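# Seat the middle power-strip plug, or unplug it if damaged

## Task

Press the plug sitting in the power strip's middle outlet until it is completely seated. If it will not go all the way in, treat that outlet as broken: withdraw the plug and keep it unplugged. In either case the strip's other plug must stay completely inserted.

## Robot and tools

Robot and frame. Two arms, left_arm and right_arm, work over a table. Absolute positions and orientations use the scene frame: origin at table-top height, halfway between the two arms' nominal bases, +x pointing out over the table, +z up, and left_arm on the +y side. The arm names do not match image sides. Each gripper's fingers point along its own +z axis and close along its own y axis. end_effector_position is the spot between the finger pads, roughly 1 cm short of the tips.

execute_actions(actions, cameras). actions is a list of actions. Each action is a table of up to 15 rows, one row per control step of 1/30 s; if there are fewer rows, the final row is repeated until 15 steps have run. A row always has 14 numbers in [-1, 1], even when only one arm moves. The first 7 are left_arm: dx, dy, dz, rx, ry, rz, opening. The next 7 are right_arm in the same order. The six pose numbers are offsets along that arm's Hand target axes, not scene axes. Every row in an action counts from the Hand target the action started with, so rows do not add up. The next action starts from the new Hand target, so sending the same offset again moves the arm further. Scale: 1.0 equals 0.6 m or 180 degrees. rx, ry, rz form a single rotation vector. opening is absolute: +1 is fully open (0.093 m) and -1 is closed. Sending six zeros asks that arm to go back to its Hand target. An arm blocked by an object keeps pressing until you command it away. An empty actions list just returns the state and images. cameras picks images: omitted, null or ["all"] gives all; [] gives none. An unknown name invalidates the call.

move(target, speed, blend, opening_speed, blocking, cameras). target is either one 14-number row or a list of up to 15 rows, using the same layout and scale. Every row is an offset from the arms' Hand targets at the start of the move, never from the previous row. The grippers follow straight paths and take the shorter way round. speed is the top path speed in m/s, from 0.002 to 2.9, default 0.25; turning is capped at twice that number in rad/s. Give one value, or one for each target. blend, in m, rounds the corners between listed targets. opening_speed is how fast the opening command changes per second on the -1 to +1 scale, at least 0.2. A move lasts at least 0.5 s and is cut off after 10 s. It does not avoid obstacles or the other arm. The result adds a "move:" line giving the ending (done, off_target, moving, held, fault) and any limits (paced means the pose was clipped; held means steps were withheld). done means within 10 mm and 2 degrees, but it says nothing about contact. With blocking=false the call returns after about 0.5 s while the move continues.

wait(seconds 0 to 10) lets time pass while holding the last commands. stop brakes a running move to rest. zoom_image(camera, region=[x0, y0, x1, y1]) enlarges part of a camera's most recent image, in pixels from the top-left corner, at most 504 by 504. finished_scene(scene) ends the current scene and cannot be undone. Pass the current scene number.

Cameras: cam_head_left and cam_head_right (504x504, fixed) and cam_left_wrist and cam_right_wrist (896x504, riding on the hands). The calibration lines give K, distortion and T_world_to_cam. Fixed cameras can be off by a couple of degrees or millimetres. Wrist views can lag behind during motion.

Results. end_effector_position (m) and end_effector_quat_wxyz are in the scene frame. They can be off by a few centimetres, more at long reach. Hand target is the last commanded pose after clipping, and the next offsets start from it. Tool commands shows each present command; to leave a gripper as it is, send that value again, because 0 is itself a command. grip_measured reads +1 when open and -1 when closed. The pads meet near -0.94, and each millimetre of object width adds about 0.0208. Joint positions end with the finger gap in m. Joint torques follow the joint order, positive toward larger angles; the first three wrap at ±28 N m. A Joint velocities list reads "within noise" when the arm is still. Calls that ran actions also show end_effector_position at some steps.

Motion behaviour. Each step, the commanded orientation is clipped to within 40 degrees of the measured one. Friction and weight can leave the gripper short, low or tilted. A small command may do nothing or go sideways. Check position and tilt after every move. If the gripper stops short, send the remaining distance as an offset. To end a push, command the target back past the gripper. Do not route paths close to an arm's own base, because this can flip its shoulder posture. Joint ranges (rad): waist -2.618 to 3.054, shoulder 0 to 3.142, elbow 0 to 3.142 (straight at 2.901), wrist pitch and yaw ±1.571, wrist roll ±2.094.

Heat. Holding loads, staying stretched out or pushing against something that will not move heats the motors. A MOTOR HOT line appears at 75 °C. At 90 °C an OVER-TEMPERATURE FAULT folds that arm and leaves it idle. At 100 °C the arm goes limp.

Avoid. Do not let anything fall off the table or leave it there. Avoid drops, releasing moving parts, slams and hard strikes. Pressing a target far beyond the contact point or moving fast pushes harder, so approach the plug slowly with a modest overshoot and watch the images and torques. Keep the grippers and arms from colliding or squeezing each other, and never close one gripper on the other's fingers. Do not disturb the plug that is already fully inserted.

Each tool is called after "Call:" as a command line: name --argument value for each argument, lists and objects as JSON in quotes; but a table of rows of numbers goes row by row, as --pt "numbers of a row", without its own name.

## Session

Call:
execute_actions --actions '[]'

Call:
zoom_image --camera "cam_head_left" --region '[190, 190, 310, 310]'

Scene clock: 0.00 s.
left_arm: end_effector_position=(+0.4002, +0.2809, +0.0566) grip_measured=+1.000 end_effector_quat_wxyz=(+0.517, -0.033, +0.854, +0.051) | right_arm: end_effector_position=(+0.3729, -0.2865, +0.0748) grip_measured=+1.000 end_effector_quat_wxyz=(+0.562, +0.087, +0.819, -0.075)
Joint positions: left_arm=[0.03 1.533 0.316 0.739 -0.076 0.019 0.093] | right_arm=[0.022 1.54 0.277 0.889 0.202 0.052 0.093]
Joint velocities: within noise
Joint torques (N m): no reading
Heat: left arm: 44 °C; right arm: 41 °C.
Hand target: left_arm +0.4028, +0.2810, +0.0610; +0.523, -0.034, +0.850, +0.051 | right_arm +0.3752, -0.2865, +0.0793; +0.567, +0.087, +0.816, -0.074
Tool commands: left_gripper/opening=+1.0 right_gripper/opening=+1.0
camera_calibration:
cam_left_wrist: T_world_to_cam=[[0.13715, -0.989527, -0.0450137, 0.227051], [-0.778076, -0.0794967, -0.623119, 0.408295], [0.613015, 0.120485, -0.78083, -0.149221], [0, 0, 0, 1]] pos_world=[0.378019, 0.27511, 0.148121]
cam_right_wrist: T_world_to_cam=[[-0.211279, -0.977347, 0.0123723, -0.200224], [-0.705594, 0.143749, -0.693883, 0.395667], [0.676386, -0.155333, -0.719982, -0.162436], [0, 0, 0, 1]] pos_world=[0.346747, -0.277797, 0.160073]

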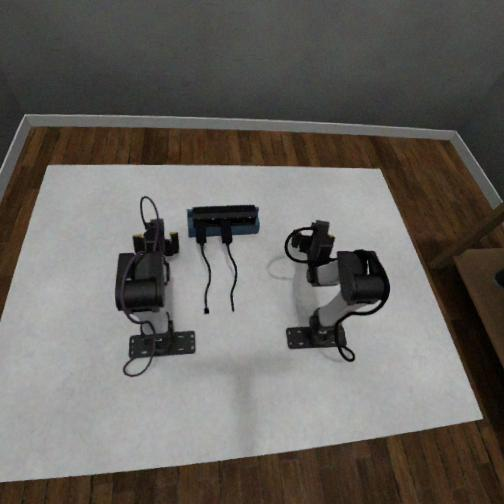

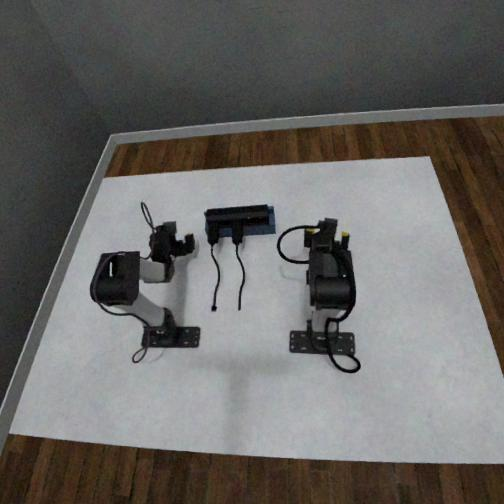

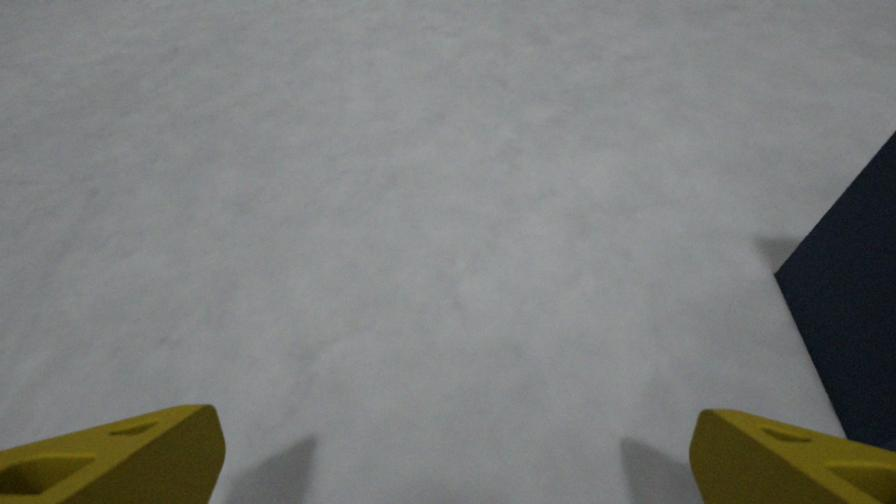

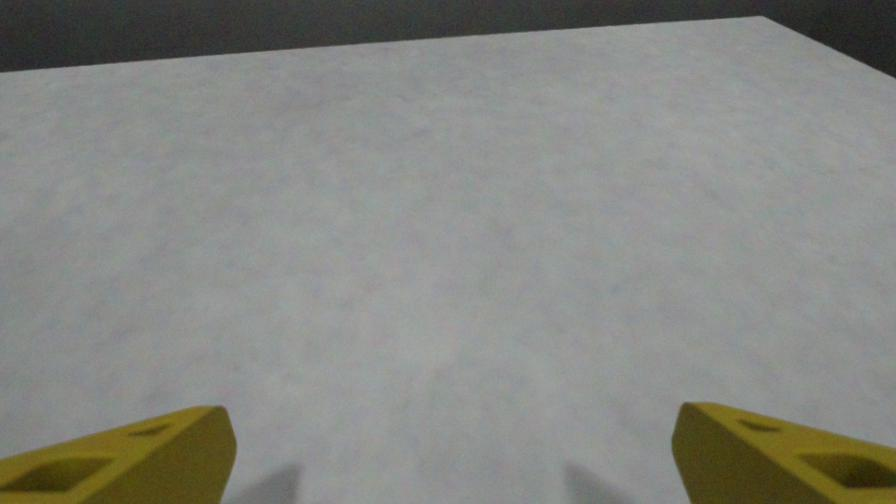

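Scaled by 4.200.

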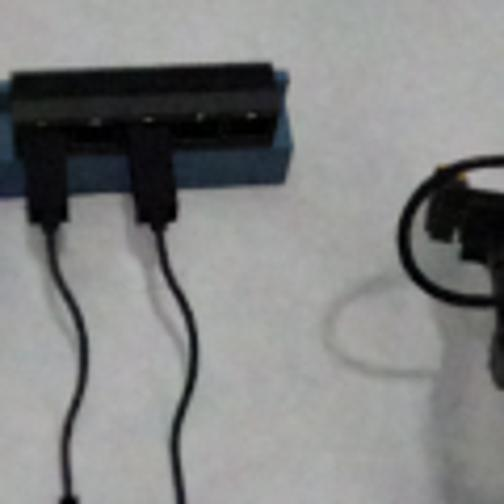

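Call:
move --target '[-0.0163,-0.3637,-0.2662,0.039,-0.0099,0.0008,0.3,0,0,0,0,0,0,1]' --speed 0.25 --cameras '["cam_left_wrist"]'

Scene clock: 8.63 s.
left_arm: end_effector_position=(+0.2873, +0.0495, +0.1231) grip_measured=+0.299 end_effector_quat_wxyz=(+0.531, +0.011, +0.847, +0.004) | right_arm: end_effector_position=(+0.3729, -0.2865, +0.0748) grip_measured=+1.000 end_effector_quat_wxyz=(+0.562, +0.087, +0.819, -0.075)
Joint positions: left_arm=[-1.125 1.299 0.575 -0.094 -0.931 -0.688 0.06] | right_arm=[0.022 1.54 0.277 0.889 0.202 0.052 0.093]
Joint velocities: within noise
Joint torques (N m): left_arm=[-0.58 -2.91 8.65 1.42 -0.44 -0.19] | right_arm=[0.05 -4.64 4.81 2.49 -0.04 0]
Heat: left arm: 45 °C; right arm: 44 °C.
Hand target: left_arm +0.2899, +0.0451, +0.1303; +0.537, +0.000, +0.844, +0.000 | right_arm +0.3752, -0.2865, +0.0793; +0.567, +0.087, +0.816, -0.074
Off the commanded pose: left_arm 0.009 m, 1 deg | right_arm 0.005 m, 1 deg.
move: done
camera_calibration:
cam_left_wrist: T_world_to_cam=[[0.0140273, -0.999842, -0.0109037, 0.048372], [-0.764775, -0.00370314, -0.644287, 0.338482], [0.644145, 0.0173765, -0.764706, -0.00600279], [0, 0, 0, 1]] pos_world=[0.26205, 0.0497221, 0.214017]
Images, in order (width x height): cam_left_wrist 896x504.

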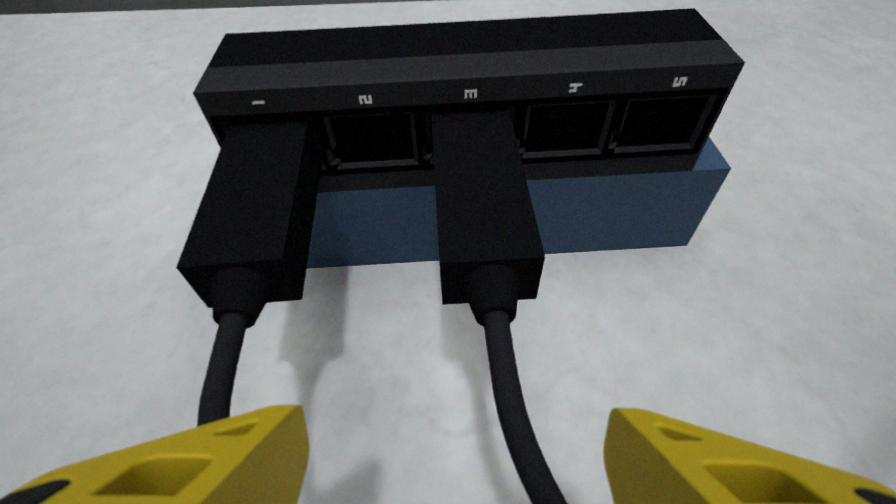

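Call:
move --target '[-0.1682,0.06,0.0247,-0.0237,0.2218,-0.0237,0.25,0,0,0,0,0,0,1]' --speed 0.25 --cameras '["cam_left_wrist"]'

Call:
zoom_image --camera "cam_left_wrist" --region '[300, 60, 600, 180]'

Call:
zoom_image --camera "cam_left_wrist" --region '[300, 260, 600, 380]'

Scene clock: 21.27 s.
left_arm: end_effector_position=(+0.3434, +0.0825, +0.2116) grip_measured=+0.251 end_effector_quat_wxyz=(+0.217, -0.053, +0.975, +0.013) | right_arm: end_effector_position=(+0.3729, -0.2865, +0.0748) grip_measured=+1.000 end_effector_quat_wxyz=(+0.562, +0.087, +0.819, -0.075)
Joint positions: left_arm=[-0.657 1.589 1.576 -1.228 -0.295 -0.697 0.057] | right_arm=[0.022 1.54 0.277 0.889 0.202 0.052 0.093]
Joint velocities: within noise
Joint torques (N m): left_arm=[0.06 -5.03 8.64 0.86 -0.12 0.02] | right_arm=[0.05 -4.64 4.78 2.49 -0.07 -0.01]
Heat: left arm: 46 °C; right arm: 47 °C.
Hand target: left_arm +0.3460, +0.0809, +0.2154; +0.216, -0.050, +0.975, +0.011 | right_arm +0.3752, -0.2865, +0.0793; +0.567, +0.087, +0.816, -0.074
Off the commanded pose: left_arm 0.005 m, 0 deg | right_arm 0.005 m, 1 deg.
move: done
camera_calibration:
cam_left_wrist: T_world_to_cam=[[0.135624, -0.990656, -0.014419, 0.0396909], [-0.990628, -0.135353, -0.0183343, 0.394449], [0.0162114, 0.0167704, -0.999728, 0.290412], [0, 0, 0, 1]] pos_world=[0.380662, 0.0878395, 0.298138]
Images, in order (width x height): cam_left_wrist 896x504.

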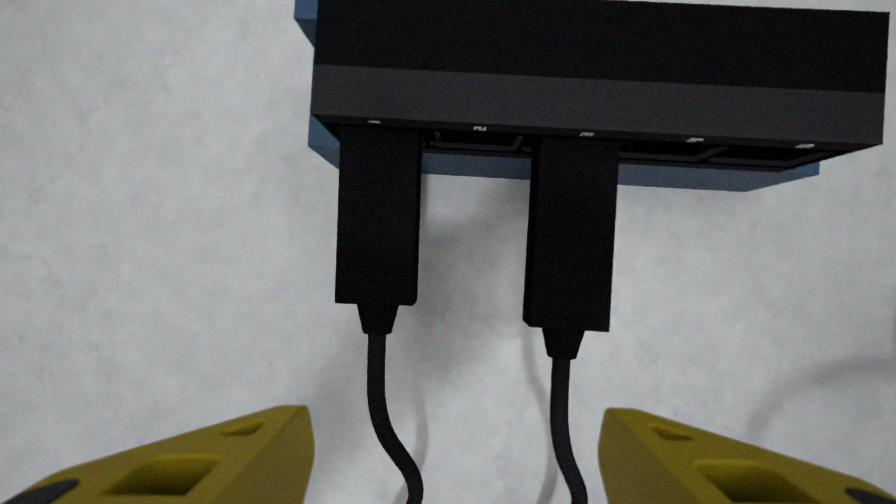

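Scaled by 1.680.

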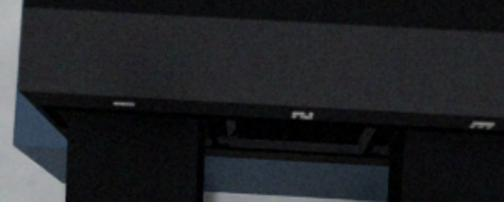

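Scaled by 1.680.

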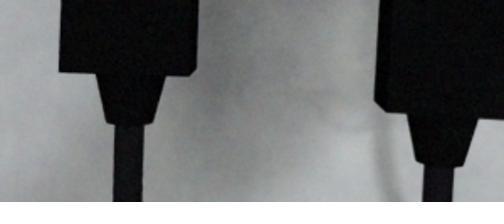

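Call:
move --target '[-0.0137,-0.0757,0.1505,0.0029,-0.2222,0.0029,0.3,0,0,0,0,0,0,1]' --speed 0.15 --cameras '["cam_left_wrist"]'

Scene clock: 35.57 s.
left_arm: end_effector_position=(+0.3968, +0.0406, +0.1413) grip_measured=+0.299 end_effector_quat_wxyz=(+0.535, -0.042, +0.844, +0.018) | right_arm: end_effector_position=(+0.3729, -0.2865, +0.0748) grip_measured=+1.000 end_effector_quat_wxyz=(+0.562, +0.087, +0.819, -0.075)
Joint positions: left_arm=[-0.833 1.584 0.851 0.085 -0.783 -0.506 0.06] | right_arm=[0.022 1.54 0.277 0.889 0.202 0.052 0.093]
Joint velocities: within noise
Joint torques (N m): left_arm=[-0.72 -5.3 5.33 1.89 -0.34 0.01] | right_arm=[0.06 -4.63 4.77 2.49 -0.06 -0.01]
Heat: left arm: 49 °C; right arm: 48 °C.
Hand target: left_arm +0.3960, +0.0405, +0.1370; +0.537, -0.038, +0.843, +0.024 | right_arm +0.3752, -0.2865, +0.0793; +0.567, +0.087, +0.816, -0.074
Off the commanded pose: left_arm 0.004 m, 1 deg | right_arm 0.005 m, 1 deg.
move: done
camera_calibration:
cam_left_wrist: T_world_to_cam=[[0.116452, -0.992948, 0.0222298, -0.00753665], [-0.752938, -0.102856, -0.650004, 0.434035], [0.647707, 0.0589564, -0.759605, -0.0662682], [0, 0, 0, 1]] pos_world=[0.370601, 0.0410664, 0.231955]
Images, in order (width x height): cam_left_wrist 896x504.

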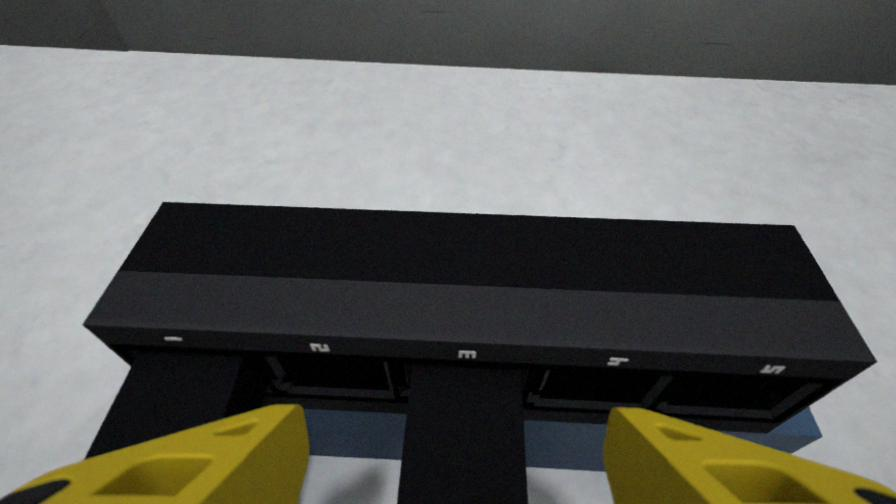

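Call:
move --target '[0.0794,-0.0025,0.0368,0,0,0,0.3,0,0,0,0,0,0,1]' --speed 0.07 --cameras '["cam_left_wrist"]'

Scene clock: 44.53 s.
left_arm: end_effector_position=(+0.3974, +0.0395, +0.0884) grip_measured=+0.299 end_effector_quat_wxyz=(+0.535, -0.041, +0.844, +0.020) | right_arm: end_effector_position=(+0.3729, -0.2865, +0.0748) grip_measured=+1.000 end_effector_quat_wxyz=(+0.562, +0.087, +0.819, -0.075)
Joint positions: left_arm=[-0.836 1.724 0.749 0.324 -0.788 -0.505 0.06] | right_arm=[0.022 1.54 0.277 0.889 0.202 0.052 0.093]
Joint velocities: within noise
Joint torques (N m): left_arm=[-0.79 -5.64 4.81 1.87 -0.32 -0.03] | right_arm=[0.06 -4.64 4.83 2.49 -0.05 -0.01]
Heat: left arm: 48 °C; right arm: 49 °C.
Hand target: left_arm +0.3961, +0.0390, +0.0846; +0.537, -0.038, +0.843, +0.024 | right_arm +0.3752, -0.2865, +0.0793; +0.567, +0.087, +0.816, -0.074
Off the commanded pose: left_arm 0.004 m, 1 deg | right_arm 0.005 m, 1 deg.
move: done
camera_calibration:
cam_left_wrist: T_world_to_cam=[[0.117548, -0.992918, 0.0172207, -0.00754927], [-0.752666, -0.100391, -0.650704, 0.399864], [0.647824, 0.0635277, -0.759136, -0.107048], [0, 0, 0, 1]] pos_world=[0.3712, 0.0394475, 0.179059]
Images, in order (width x height): cam_left_wrist 896x504.

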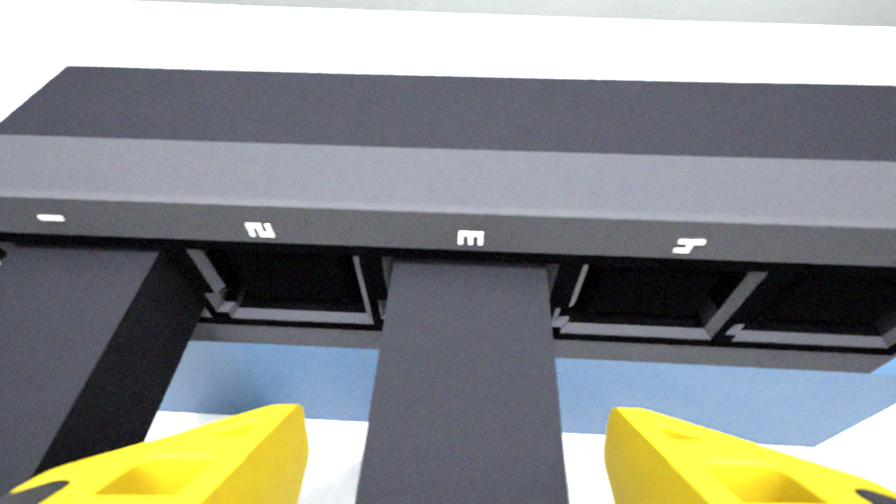

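Call:
move --target '[0,0,0,0,0,0,-0.65,0,0,0,0,0,0,1]' --opening_speed 0.5 --cameras '["cam_left_wrist"]'

Scene clock: 48.03 s.
left_arm: end_effector_position=(+0.3977, +0.0390, +0.0889) grip_measured=-0.366 end_effector_quat_wxyz=(+0.535, -0.038, +0.843, +0.020) | right_arm: end_effector_position=(+0.3729, -0.2865, +0.0748) grip_measured=+1.000 end_effector_quat_wxyz=(+0.562, +0.087, +0.819, -0.075)
Joint positions: left_arm=[-0.836 1.724 0.749 0.329 -0.786 -0.498 0.028] | right_arm=[0.022 1.54 0.277 0.889 0.202 0.052 0.093]
Joint velocities: within noise
Joint torques (N m): left_arm=[-0.8 -5.65 4.79 1.8 -0.33 -0.11] | right_arm=[0.03 -4.67 4.81 2.49 -0.05 -0.01]
Heat: left arm: 48 °C; right arm: 49 °C.
Hand target: left_arm +0.3961, +0.0390, +0.0845; +0.537, -0.038, +0.843, +0.024 | right_arm +0.3752, -0.2865, +0.0793; +0.567, +0.087, +0.816, -0.074
Off the commanded pose: left_arm 0.005 m, 0 deg | right_arm 0.005 m, 1 deg.
move: done
camera_calibration:
cam_left_wrist: T_world_to_cam=[[0.113144, -0.993476, 0.0142728, -0.00607528], [-0.752076, -0.0950211, -0.652191, 0.399968], [0.649292, 0.0630571, -0.757921, -0.10751], [0, 0, 0, 1]] pos_world=[0.371299, 0.038749, 0.179459]
Images, in order (width x height): cam_left_wrist 896x504.

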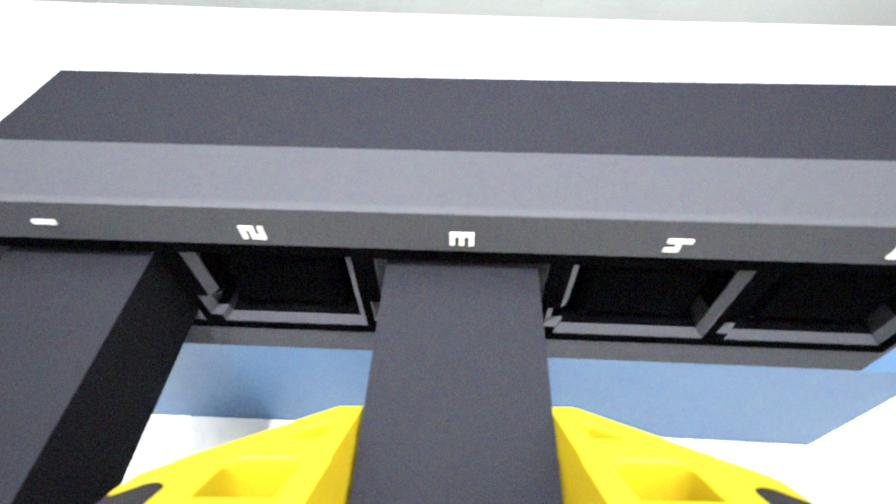

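Call:
move --target '[-0.0107,0,0.0227,0,0,0,-0.7,0,0,0,0,0,0,1]' --speed 0.02 --cameras '[]'

Call:
move --target '[-0.0071,0,0.0151,0,0,0,-0.7,0,0,0,0,0,0,1]' --speed 0.02 --cameras '["cam_left_wrist"]'

Scene clock: 52.77 s.
left_arm: end_effector_position=(+0.3989, +0.0386, +0.0879) grip_measured=-0.382 end_effector_quat_wxyz=(+0.537, -0.037, +0.842, +0.022) | right_arm: end_effector_position=(+0.3729, -0.2865, +0.0748) grip_measured=+1.000 end_effector_quat_wxyz=(+0.562, +0.087, +0.819, -0.075)
Joint positions: left_arm=[-0.835 1.734 0.749 0.344 -0.789 -0.49 0.027] | right_arm=[0.022 1.54 0.277 0.889 0.202 0.052 0.093]
Joint velocities: within noise
Joint torques (N m): left_arm=[2.15 -3.97 7.65 1.92 -0.04 0.13] | right_arm=[0.06 -4.63 4.81 2.48 -0.06 -0.01]
Heat: left arm: 48 °C; right arm: 49 °C.
Hand target: left_arm +0.4110, +0.0404, +0.0846; +0.537, -0.038, +0.843, +0.024 | right_arm +0.3752, -0.2865, +0.0793; +0.567, +0.087, +0.816, -0.074
Off the commanded pose: left_arm 0.013 m, 0 deg | right_arm 0.005 m, 1 deg.
move: off_target (left_arm)
No camera images: "cameras" was empty.

Scene clock: 53.53 s.
left_arm: end_effector_position=(+0.3993, +0.0384, +0.0874) grip_measured=-0.384 end_effector_quat_wxyz=(+0.538, -0.036, +0.842, +0.023) | right_arm: end_effector_position=(+0.3729, -0.2865, +0.0748) grip_measured=+1.000 end_effector_quat_wxyz=(+0.562, +0.087, +0.819, -0.075)
Joint positions: left_arm=[-0.835 1.737 0.749 0.35 -0.791 -0.486 0.027] | right_arm=[0.022 1.54 0.277 0.889 0.202 0.052 0.093]
Joint velocities: within noise
Joint torques (N m): left_arm=[4.03 -2.92 9.42 1.97 0.14 0.29] | right_arm=[0.06 -4.67 4.79 2.49 -0.06 -0.01]
Heat: left arm: 48 °C; right arm: 49 °C.
Hand target: left_arm +0.4210, +0.0412, +0.0847; +0.537, -0.038, +0.843, +0.024 | right_arm +0.3752, -0.2865, +0.0793; +0.567, +0.087, +0.816, -0.074
Off the commanded pose: left_arm 0.022 m, 0 deg | right_arm 0.005 m, 1 deg.
move: off_target (left_arm)
camera_calibration:
cam_left_wrist: T_world_to_cam=[[0.112307, -0.993637, 0.00847697, -0.00593769], [-0.748092, -0.090163, -0.657442, 0.398893], [0.654023, 0.067494, -0.753458, -0.112083], [0, 0, 0, 1]] pos_world=[0.37238, 0.0376304, 0.177849]
Images, in order (width x height): cam_left_wrist 896x504.

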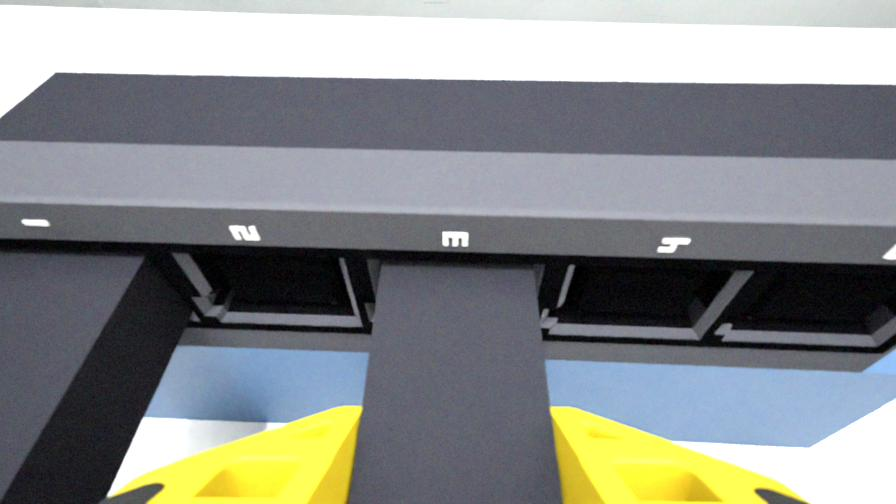

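Call:
move --target '[-0.0071,0,0.0151,0,0,0,-0.7,0,0,0,0,0,0,1]' --speed 0.02 --cameras '[]'

Call:
move --target '[-0.0036,0,0.0076,0,0,0,-0.7,0,0,0,0,0,0,1]' --speed 0.02 --cameras '[]'

Call:
move --target '[-0.0036,0,0.0076,0,0,0,-0.7,0,0,0,0,0,0,1]' --speed 0.02 --cameras '["cam_left_wrist"]'

Scene clock: 57.33 s.
left_arm: end_effector_position=(+0.4020, +0.0384, +0.0873) grip_measured=-0.384 end_effector_quat_wxyz=(+0.539, -0.036, +0.841, +0.024) | right_arm: end_effector_position=(+0.3729, -0.2865, +0.0748) grip_measured=+1.000 end_effector_quat_wxyz=(+0.562, +0.087, +0.819, -0.075)
Joint positions: left_arm=[-0.83 1.746 0.757 0.352 -0.79 -0.482 0.027] | right_arm=[0.022 1.54 0.277 0.889 0.202 0.052 0.093]
Joint velocities: within noise
Joint torques (N m): left_arm=[5.38 -2.28 10.52 2.03 0.29 0.42] | right_arm=[0.05 -4.63 4.83 2.48 -0.06 0]
Heat: left arm: 48 °C; right arm: 50 °C.
Hand target: left_arm +0.4309, +0.0421, +0.0845; +0.537, -0.038, +0.843, +0.024 | right_arm +0.3752, -0.2865, +0.0793; +0.567, +0.087, +0.816, -0.074
Off the commanded pose: left_arm 0.029 m, 0 deg | right_arm 0.005 m, 1 deg.
move: off_target (left_arm)
No camera images: "cameras" was empty.

Scene clock: 58.03 s.
left_arm: end_effector_position=(+0.4028, +0.0383, +0.0876) grip_measured=-0.385 end_effector_quat_wxyz=(+0.539, -0.037, +0.841, +0.025) | right_arm: end_effector_position=(+0.3729, -0.2865, +0.0748) grip_measured=+1.000 end_effector_quat_wxyz=(+0.562, +0.087, +0.819, -0.075)
Joint positions: left_arm=[-0.829 1.747 0.76 0.351 -0.79 -0.481 0.027] | right_arm=[0.022 1.54 0.277 0.889 0.202 0.052 0.093]
Joint velocities: within noise
Joint torques (N m): left_arm=[6.16 -1.83 11.15 2.08 0.36 0.5] | right_arm=[0.03 -4.68 4.83 2.49 -0.06 -0.01]
Heat: left arm: 48 °C; right arm: 50 °C.
Hand target: left_arm +0.4360, +0.0425, +0.0847; +0.537, -0.038, +0.843, +0.024 | right_arm +0.3752, -0.2865, +0.0793; +0.567, +0.087, +0.816, -0.074
Off the commanded pose: left_arm 0.034 m, 0 deg | right_arm 0.005 m, 1 deg.
move: off_target (left_arm)
No camera images: "cameras" was empty.

Scene clock: 58.73 s.
left_arm: end_effector_position=(+0.4034, +0.0384, +0.0875) grip_measured=-0.385 end_effector_quat_wxyz=(+0.538, -0.037, +0.842, +0.026) | right_arm: end_effector_position=(+0.3729, -0.2865, +0.0748) grip_measured=+1.000 end_effector_quat_wxyz=(+0.562, +0.087, +0.819, -0.075)
Joint positions: left_arm=[-0.828 1.749 0.764 0.346 -0.791 -0.481 0.027] | right_arm=[0.022 1.54 0.277 0.889 0.202 0.052 0.093]
Joint velocities: within noise
Joint torques (N m): left_arm=[6.93 -1.42 11.62 2.16 0.43 0.57] | right_arm=[0.09 -4.64 4.81 2.49 -0.07 0]
Heat: left arm: 48 °C; right arm: 50 °C.
Hand target: left_arm +0.4410, +0.0431, +0.0847; +0.537, -0.038, +0.843, +0.024 | right_arm +0.3752, -0.2865, +0.0793; +0.567, +0.087, +0.816, -0.074
Off the commanded pose: left_arm 0.038 m, 0 deg | right_arm 0.005 m, 1 deg.
move: off_target (left_arm)
camera_calibration:
cam_left_wrist: T_world_to_cam=[[0.117309, -0.993089, 0.00365311, -0.00806765], [-0.74791, -0.0907657, -0.657565, 0.401946], [0.653352, 0.0744058, -0.753389, -0.114656], [0, 0, 0, 1]] pos_world=[0.376477, 0.0370021, 0.177955]
Images, in order (width x height): cam_left_wrist 896x504.

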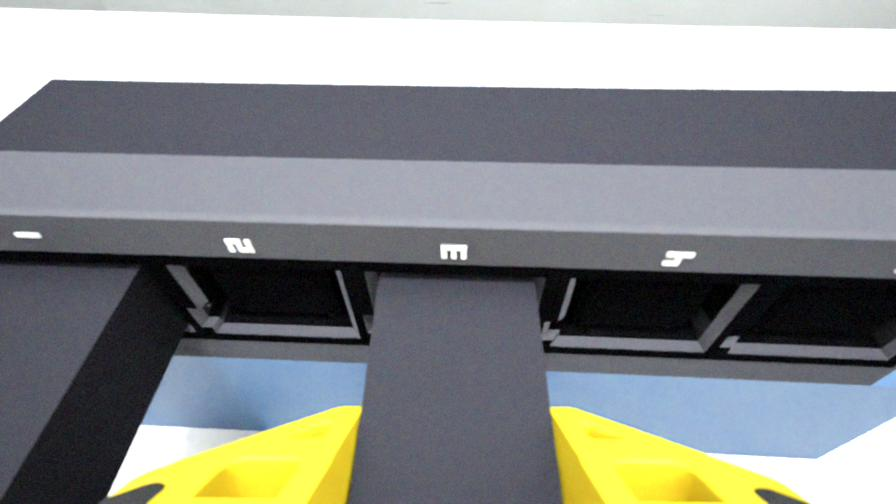

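Call:
move --target '[-0.0036,0,0.0076,0,0,0,-0.75,0,0,0,0,0,0,1]' --speed 0.02 --cameras '[]'

Call:
move --target '[-0.0036,0,0.0076,0,0,0,-0.75,0,0,0,0,0,0,1]' --speed 0.02 --cameras '["cam_left_wrist"]'

Scene clock: 62.40 s.
left_arm: end_effector_position=(+0.4036, +0.0382, +0.0875) grip_measured=-0.385 end_effector_quat_wxyz=(+0.537, -0.036, +0.842, +0.027) | right_arm: end_effector_position=(+0.3729, -0.2865, +0.0748) grip_measured=+1.000 end_effector_quat_wxyz=(+0.562, +0.087, +0.819, -0.075)
Joint positions: left_arm=[-0.828 1.75 0.767 0.341 -0.791 -0.481 0.027] | right_arm=[0.022 1.54 0.277 0.889 0.202 0.052 0.093]
Joint velocities: within noise
Joint torques (N m): left_arm=[7.71 -0.96 12.22 2.21 0.5 0.65] | right_arm=[0.03 -4.64 4.79 2.49 -0.07 -0.01]
Heat: left arm: 49 °C; right arm: 50 °C.
Hand target: left_arm +0.4461, +0.0434, +0.0848; +0.537, -0.038, +0.843, +0.024 | right_arm +0.3752, -0.2865, +0.0793; +0.567, +0.087, +0.816, -0.074
Off the commanded pose: left_arm 0.043 m, 0 deg | right_arm 0.005 m, 1 deg.
move: off_target (left_arm)
No camera images: "cameras" was empty.

Scene clock: 63.23 s.
left_arm: end_effector_position=(+0.4038, +0.0383, +0.0875) grip_measured=-0.385 end_effector_quat_wxyz=(+0.536, -0.036, +0.843, +0.029) | right_arm: end_effector_position=(+0.3729, -0.2865, +0.0748) grip_measured=+1.000 end_effector_quat_wxyz=(+0.562, +0.087, +0.819, -0.075)
Joint positions: left_arm=[-0.827 1.75 0.772 0.332 -0.791 -0.481 0.027] | right_arm=[0.022 1.54 0.277 0.889 0.202 0.052 0.093]
Joint velocities: within noise
Joint torques (N m): left_arm=[8.47 -0.55 12.67 2.31 0.56 0.74] | right_arm=[0.06 -4.66 4.82 2.49 -0.04 0]
Heat: left arm: 49 °C; right arm: 50 °C.
Hand target: left_arm +0.4511, +0.0439, +0.0849; +0.537, -0.038, +0.843, +0.024 | right_arm +0.3752, -0.2865, +0.0793; +0.567, +0.087, +0.816, -0.074
Off the commanded pose: left_arm 0.048 m, 1 deg | right_arm 0.005 m, 1 deg.
move: off_target (left_arm)
camera_calibration:
cam_left_wrist: T_world_to_cam=[[0.118451, -0.992956, -0.00275937, -0.00808666], [-0.751202, -0.0877936, -0.654208, 0.403189], [0.649358, 0.0795643, -0.756309, -0.113278], [0, 0, 0, 1]] pos_world=[0.377392, 0.0363806, 0.178074]
Images, in order (width x height): cam_left_wrist 896x504.

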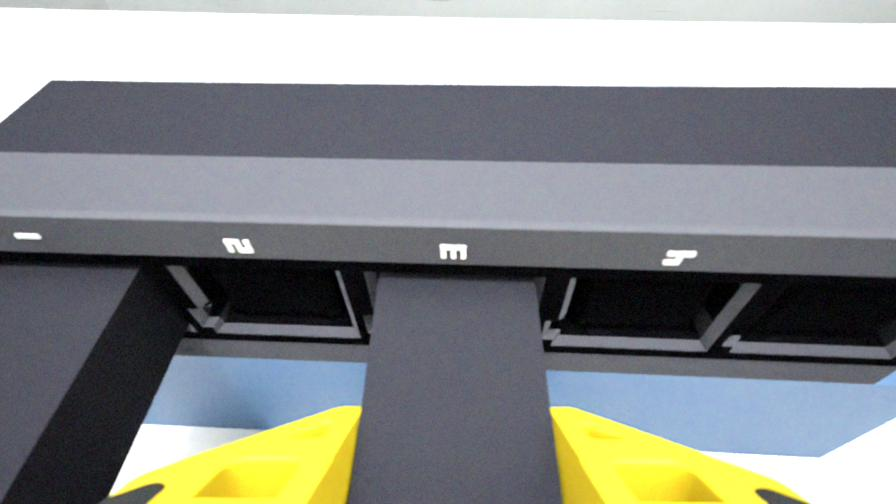

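Call:
move --target '[0.0298,-0.0018,-0.0742,0,0,0,-0.75,0,0,0,0,0,0,1]' --speed 0.06 --cameras '[]'

Call:
move --target '[0,0,0,0,0,0,0.25,0,0,0,0,0,0,1]' --opening_speed 1.0 --cameras '["cam_left_wrist"]'

Scene clock: 67.53 s.
left_arm: end_effector_position=(+0.4025, +0.0383, +0.0877) grip_measured=-0.385 end_effector_quat_wxyz=(+0.536, -0.039, +0.843, +0.028) | right_arm: end_effector_position=(+0.3729, -0.2865, +0.0748) grip_measured=+1.000 end_effector_quat_wxyz=(+0.562, +0.087, +0.819, -0.075)
Joint positions: left_arm=[-0.831 1.748 0.769 0.329 -0.796 -0.492 0.027] | right_arm=[0.022 1.54 0.277 0.889 0.202 0.052 0.093]
Joint velocities: within noise
Joint torques (N m): left_arm=[0.16 -6.97 5.12 1.8 -0.12 -0.02] | right_arm=[0.06 -4.67 4.82 2.49 -0.06 -0.01]
Heat: left arm: 50 °C; right arm: 50 °C.
Hand target: left_arm +0.4035, +0.0386, +0.0873; +0.537, -0.038, +0.843, +0.024 | right_arm +0.3752, -0.2865, +0.0793; +0.567, +0.087, +0.816, -0.074
Off the commanded pose: left_arm 0.001 m, 0 deg | right_arm 0.005 m, 1 deg.
move: done
No camera images: "cameras" was empty.

Scene clock: 68.77 s.
left_arm: end_effector_position=(+0.4023, +0.0372, +0.0873) grip_measured=+0.249 end_effector_quat_wxyz=(+0.535, -0.038, +0.843, +0.025) | right_arm: end_effector_position=(+0.3729, -0.2865, +0.0748) grip_measured=+1.000 end_effector_quat_wxyz=(+0.562, +0.087, +0.819, -0.075)
Joint positions: left_arm=[-0.831 1.748 0.769 0.329 -0.79 -0.492 0.057] | right_arm=[0.022 1.54 0.277 0.889 0.202 0.052 0.093]
Joint velocities: within noise
Joint torques (N m): left_arm=[0.2 -6.97 5.12 1.81 -0.18 -0.02] | right_arm=[0.06 -4.63 4.82 2.48 -0.06 0]
Heat: left arm: 50 °C; right arm: 50 °C.
Hand target: left_arm +0.4035, +0.0386, +0.0873; +0.537, -0.038, +0.843, +0.024 | right_arm +0.3752, -0.2865, +0.0793; +0.567, +0.087, +0.816, -0.074
Off the commanded pose: left_arm 0.002 m, 0 deg | right_arm 0.005 m, 1 deg.
move: done
camera_calibration:
cam_left_wrist: T_world_to_cam=[[0.117867, -0.993012, 0.00585105, -0.00950114], [-0.751844, -0.0930873, -0.652737, 0.402218], [0.64872, 0.0725371, -0.757562, -0.111713], [0, 0, 0, 1]] pos_world=[0.375995, 0.03611, 0.177968]
Images, in order (width x height): cam_left_wrist 896x504.

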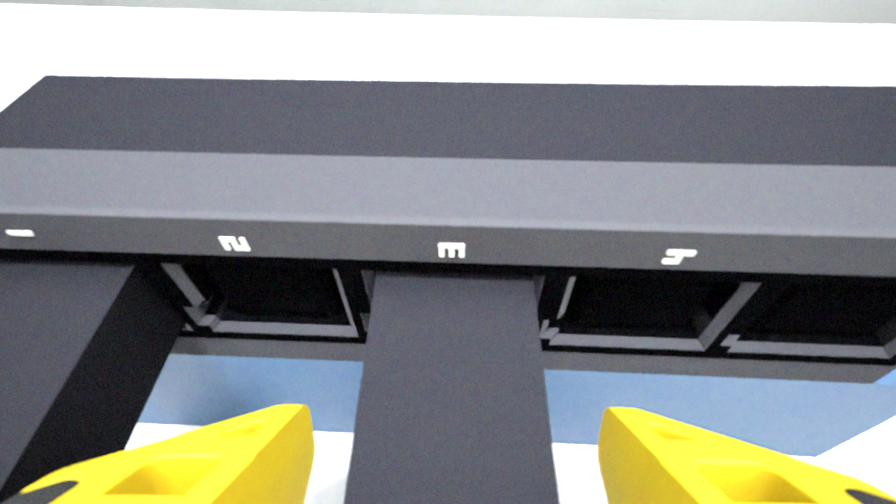

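Call:
move --pt "-0.0831 0 -0.0387 0 0 0 0.25 0 0 0 0 0 0 1" --pt "-0.1558 0.0789 -0.1709 -0.0029 0.2222 -0.0029 0.25 0 0 0 0 0 0 1" --speed 0.2 --blend 0.02 --cameras '["cam_left_wrist"]'

Call:
zoom_image --camera "cam_left_wrist" --region '[300, 60, 500, 180]'

Call:
zoom_image --camera "cam_left_wrist" --region '[500, 60, 700, 180]'

Call:
zoom_image --camera "cam_left_wrist" --region '[300, 260, 500, 380]'

Call:
zoom_image --camera "cam_left_wrist" --region '[500, 260, 700, 380]'

Scene clock: 76.67 s.
left_arm: end_effector_position=(+0.3433, +0.0819, +0.2121) grip_measured=+0.249 end_effector_quat_wxyz=(+0.217, -0.043, +0.975, +0.015) | right_arm: end_effector_position=(+0.3729, -0.2865, +0.0748) grip_measured=+1.000 end_effector_quat_wxyz=(+0.562, +0.087, +0.819, -0.075)
Joint positions: left_arm=[-0.659 1.589 1.577 -1.228 -0.295 -0.678 0.057] | right_arm=[0.022 1.54 0.277 0.889 0.202 0.052 0.093]
Joint velocities: within noise
Joint torques (N m): left_arm=[0.18 -5.04 8.54 0.87 -0.09 -0.17] | right_arm=[0.03 -4.67 4.86 2.49 -0.06 -0.01]
Heat: left arm: 50 °C; right arm: 50 °C.
Hand target: left_arm +0.3461, +0.0809, +0.2155; +0.216, -0.050, +0.975, +0.011 | right_arm +0.3752, -0.2865, +0.0793; +0.567, +0.087, +0.816, -0.074
Off the commanded pose: left_arm 0.004 m, 1 deg | right_arm 0.005 m, 1 deg.
move: done
camera_calibration:
cam_left_wrist: T_world_to_cam=[[0.117309, -0.99286, -0.0216245, 0.0470977], [-0.992957, -0.116901, -0.019233, 0.39379], [0.0165677, 0.0237284, -0.999581, 0.290176], [0, 0, 0, 1]] pos_world=[0.380684, 0.0859107, 0.298647]
Images, in order (width x height): cam_left_wrist 896x504.

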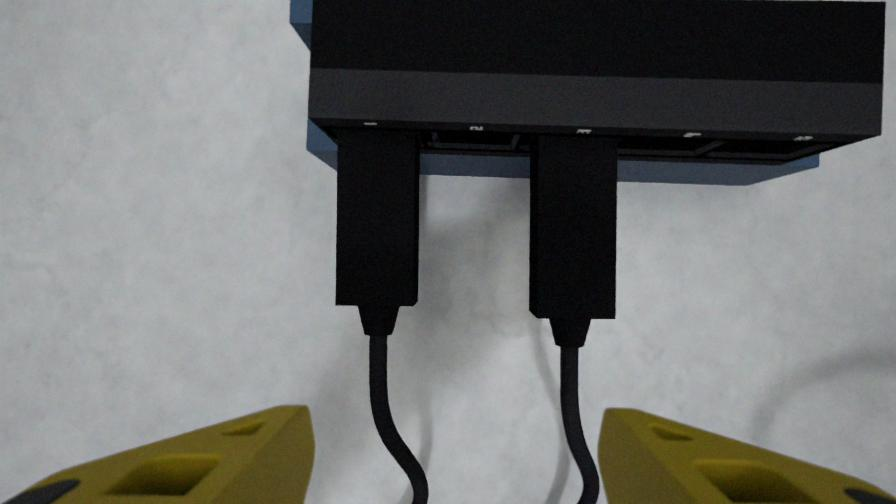

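Scaled by 2.520.

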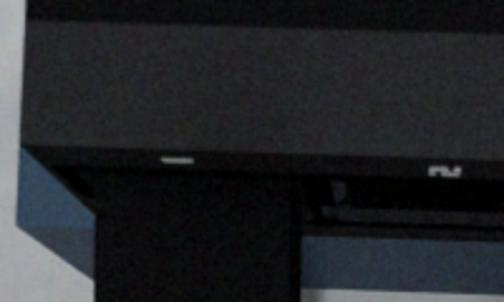

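Scaled by 2.520.

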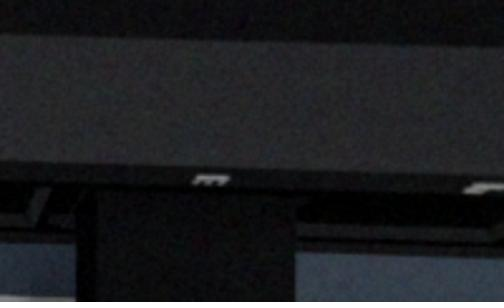

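Scaled by 2.520.

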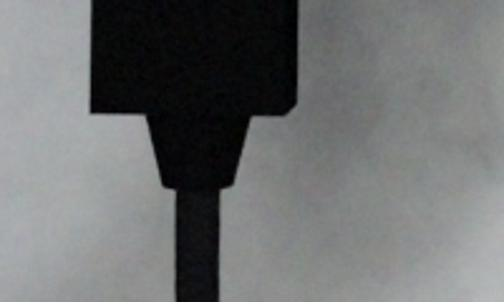

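Scaled by 2.520.

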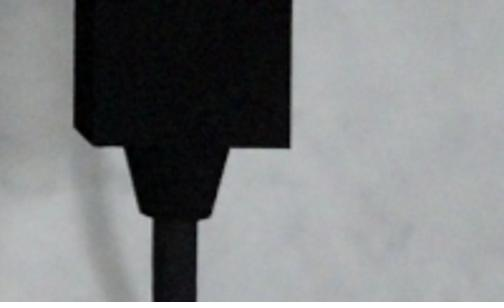

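Call:
move --target '[0.0328,-0.0928,0.0675,0,0,0,0.25,0,0,0,0,0,0,1]' --speed 0.15 --cameras '["cam_left_wrist"]'

Call:
zoom_image --camera "cam_left_wrist" --region '[370, 30, 550, 150]'

Call:
zoom_image --camera "cam_left_wrist" --region '[370, 260, 550, 380]'

Call:
move --target '[0,0.1442,0,0,0,0,0.25,0,0,0,0,0,0,1]' --speed 0.15 --cameras '["cam_left_wrist"]'

Call:
zoom_image --camera "cam_left_wrist" --region '[370, 30, 550, 150]'

Call:
zoom_image --camera "cam_left_wrist" --region '[370, 260, 550, 380]'

Scene clock: 94.50 s.
left_arm: end_effector_position=(+0.3482, +0.0272, +0.1723) grip_measured=+0.249 end_effector_quat_wxyz=(+0.211, -0.044, +0.976, +0.010) | right_arm: end_effector_position=(+0.3729, -0.2865, +0.0748) grip_measured=+1.000 end_effector_quat_wxyz=(+0.562, +0.087, +0.819, -0.075)
Joint positions: left_arm=[-0.775 1.729 1.577 -1.128 -0.314 -0.798 0.057] | right_arm=[0.022 1.54 0.277 0.889 0.202 0.052 0.093]
Joint velocities: within noise
Joint torques (N m): left_arm=[-0.53 -6.63 6.06 1.05 -0.29 -0.16] | right_arm=[0.05 -4.63 4.85 2.48 -0.06 -0.01]
Heat: left arm: 51 °C; right arm: 51 °C.
Hand target: left_arm +0.3511, +0.0254, +0.1705; +0.216, -0.050, +0.975, +0.011 | right_arm +0.3752, -0.2865, +0.0793; +0.567, +0.087, +0.816, -0.074
Off the commanded pose: left_arm 0.004 m, 1 deg | right_arm 0.005 m, 1 deg.
move: done
camera_calibration:
cam_left_wrist: T_world_to_cam=[[0.116699, -0.993085, -0.0127946, -0.00989613], [-0.99316, -0.11664, -0.0052956, 0.38921], [0.00376662, 0.0133251, -0.999904, 0.256424], [0, 0, 0, 1]] pos_world=[0.386736, 0.0321527, 0.258334]
Images, in order (width x height): cam_left_wrist 896x504.

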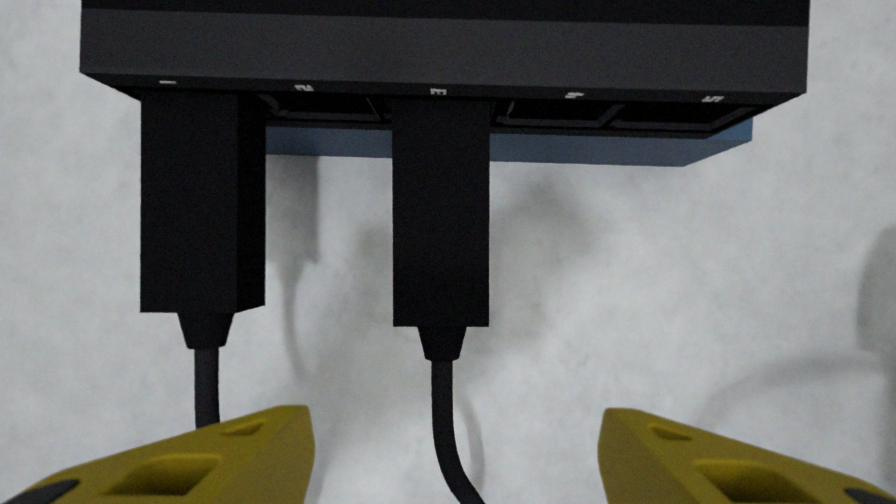

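Scaled by 2.800.

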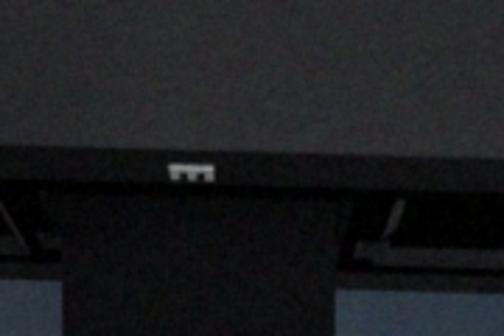

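Scaled by 2.800.

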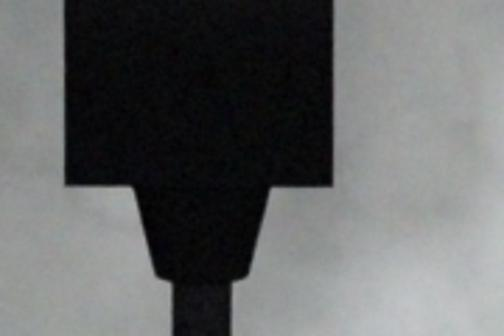

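Scene clock: 95.83 s.
left_arm: end_effector_position=(+0.3421, +0.1114, +0.1657) grip_measured=+0.249 end_effector_quat_wxyz=(+0.207, -0.052, +0.977, +0.020) | right_arm: end_effector_position=(+0.3729, -0.2865, +0.0748) grip_measured=+1.000 end_effector_quat_wxyz=(+0.562, +0.087, +0.819, -0.075)
Joint positions: left_arm=[-0.577 1.515 1.325 -1.053 -0.268 -0.619 0.057] | right_arm=[0.022 1.54 0.277 0.889 0.202 0.052 0.093]
Joint velocities: within noise
Joint torques (N m): left_arm=[0.03 -7.49 5.46 1.15 -0.09 0.03] | right_arm=[0.05 -4.62 4.83 2.49 -0.06 -0.01]
Heat: left arm: 51 °C; right arm: 51 °C.
Hand target: left_arm +0.3422, +0.1115, +0.1704; +0.216, -0.050, +0.975, +0.011 | right_arm +0.3752, -0.2865, +0.0793; +0.567, +0.087, +0.816, -0.074
Off the commanded pose: left_arm 0.005 m, 1 deg | right_arm 0.005 m, 1 deg.
move: done
camera_calibration:
cam_left_wrist: T_world_to_cam=[[0.136117, -0.990256, -0.0294221, 0.0700836], [-0.990683, -0.13619, 0.000484836, 0.393227], [-0.00448709, 0.029082, -0.999567, 0.249789], [0, 0, 0, 1]] pos_world=[0.381144, 0.11569, 0.251553]
Images, in order (width x height): cam_left_wrist 896x504.

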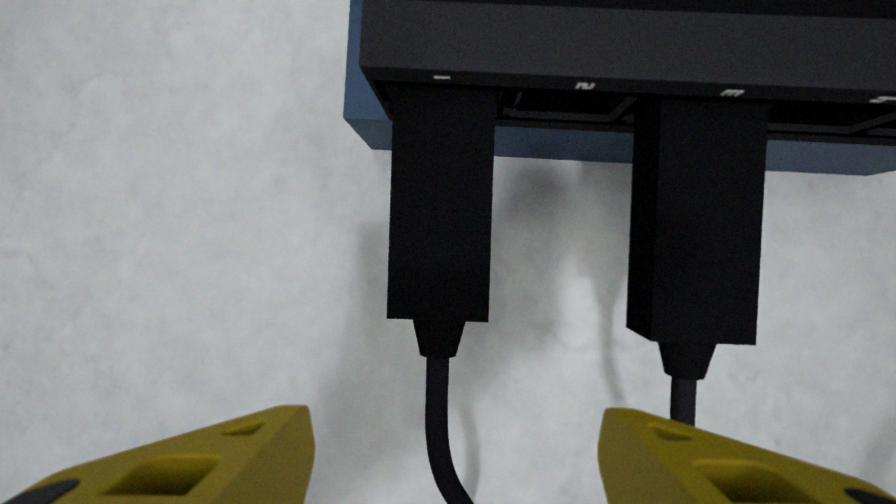

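Scaled by 2.800.

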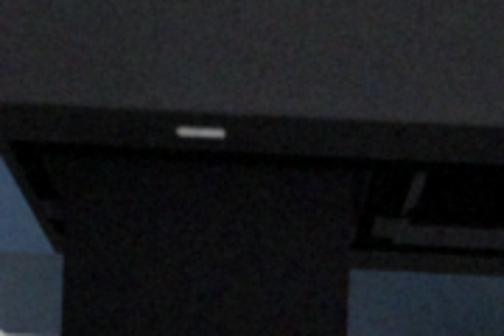

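Scaled by 2.800.

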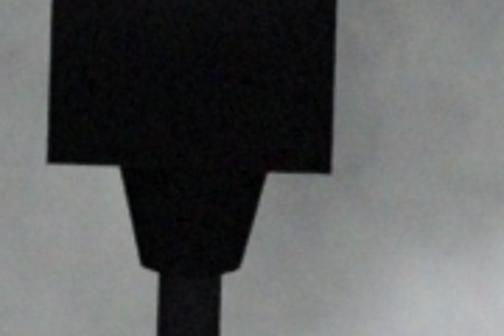

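Call:
move --target '[-0.055,-0.1338,0.0863,0,-0.2222,0,0.3,0,0,0,0,0,0,1]' --speed 0.2 --cameras '["cam_left_wrist"]'

Scene clock: 119.87 s.
left_arm: end_effector_position=(+0.4020, +0.0370, +0.1414) grip_measured=+0.299 end_effector_quat_wxyz=(+0.534, -0.046, +0.844, +0.021) | right_arm: end_effector_position=(+0.3729, -0.2865, +0.0748) grip_measured=+1.000 end_effector_quat_wxyz=(+0.562, +0.087, +0.819, -0.075)
Joint positions: left_arm=[-0.832 1.613 0.884 0.074 -0.791 -0.515 0.06] | right_arm=[0.022 1.54 0.277 0.889 0.202 0.052 0.093]
Joint velocities: within noise
Joint torques (N m): left_arm=[-0.61 -5.48 5.55 1.87 -0.35 0.02] | right_arm=[0.05 -4.67 4.85 2.49 -0.06 -0.01]
Heat: left arm: 50 °C; right arm: 52 °C.
Hand target: left_arm +0.4019, +0.0369, +0.1374; +0.536, -0.043, +0.842, +0.028 | right_arm +0.3752, -0.2865, +0.0793; +0.567, +0.087, +0.816, -0.074
Off the commanded pose: left_arm 0.004 m, 1 deg | right_arm 0.005 m, 1 deg.
move: done
camera_calibration:
cam_left_wrist: T_world_to_cam=[[0.127225, -0.99165, 0.0210715, -0.0159997], [-0.752457, -0.110335, -0.649334, 0.437688], [0.646237, 0.0667559, -0.760211, -0.0690398], [0, 0, 0, 1]] pos_world=[0.375993, 0.0370349, 0.232058]
Images, in order (width x height): cam_left_wrist 896x504.

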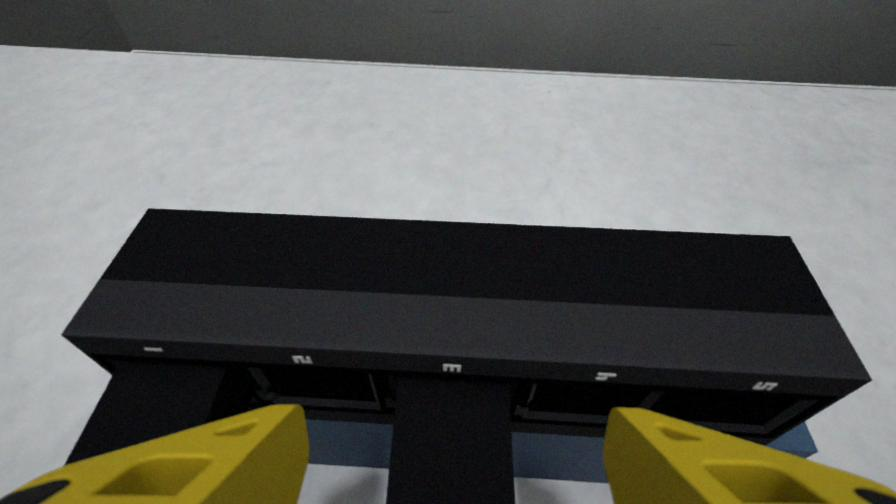

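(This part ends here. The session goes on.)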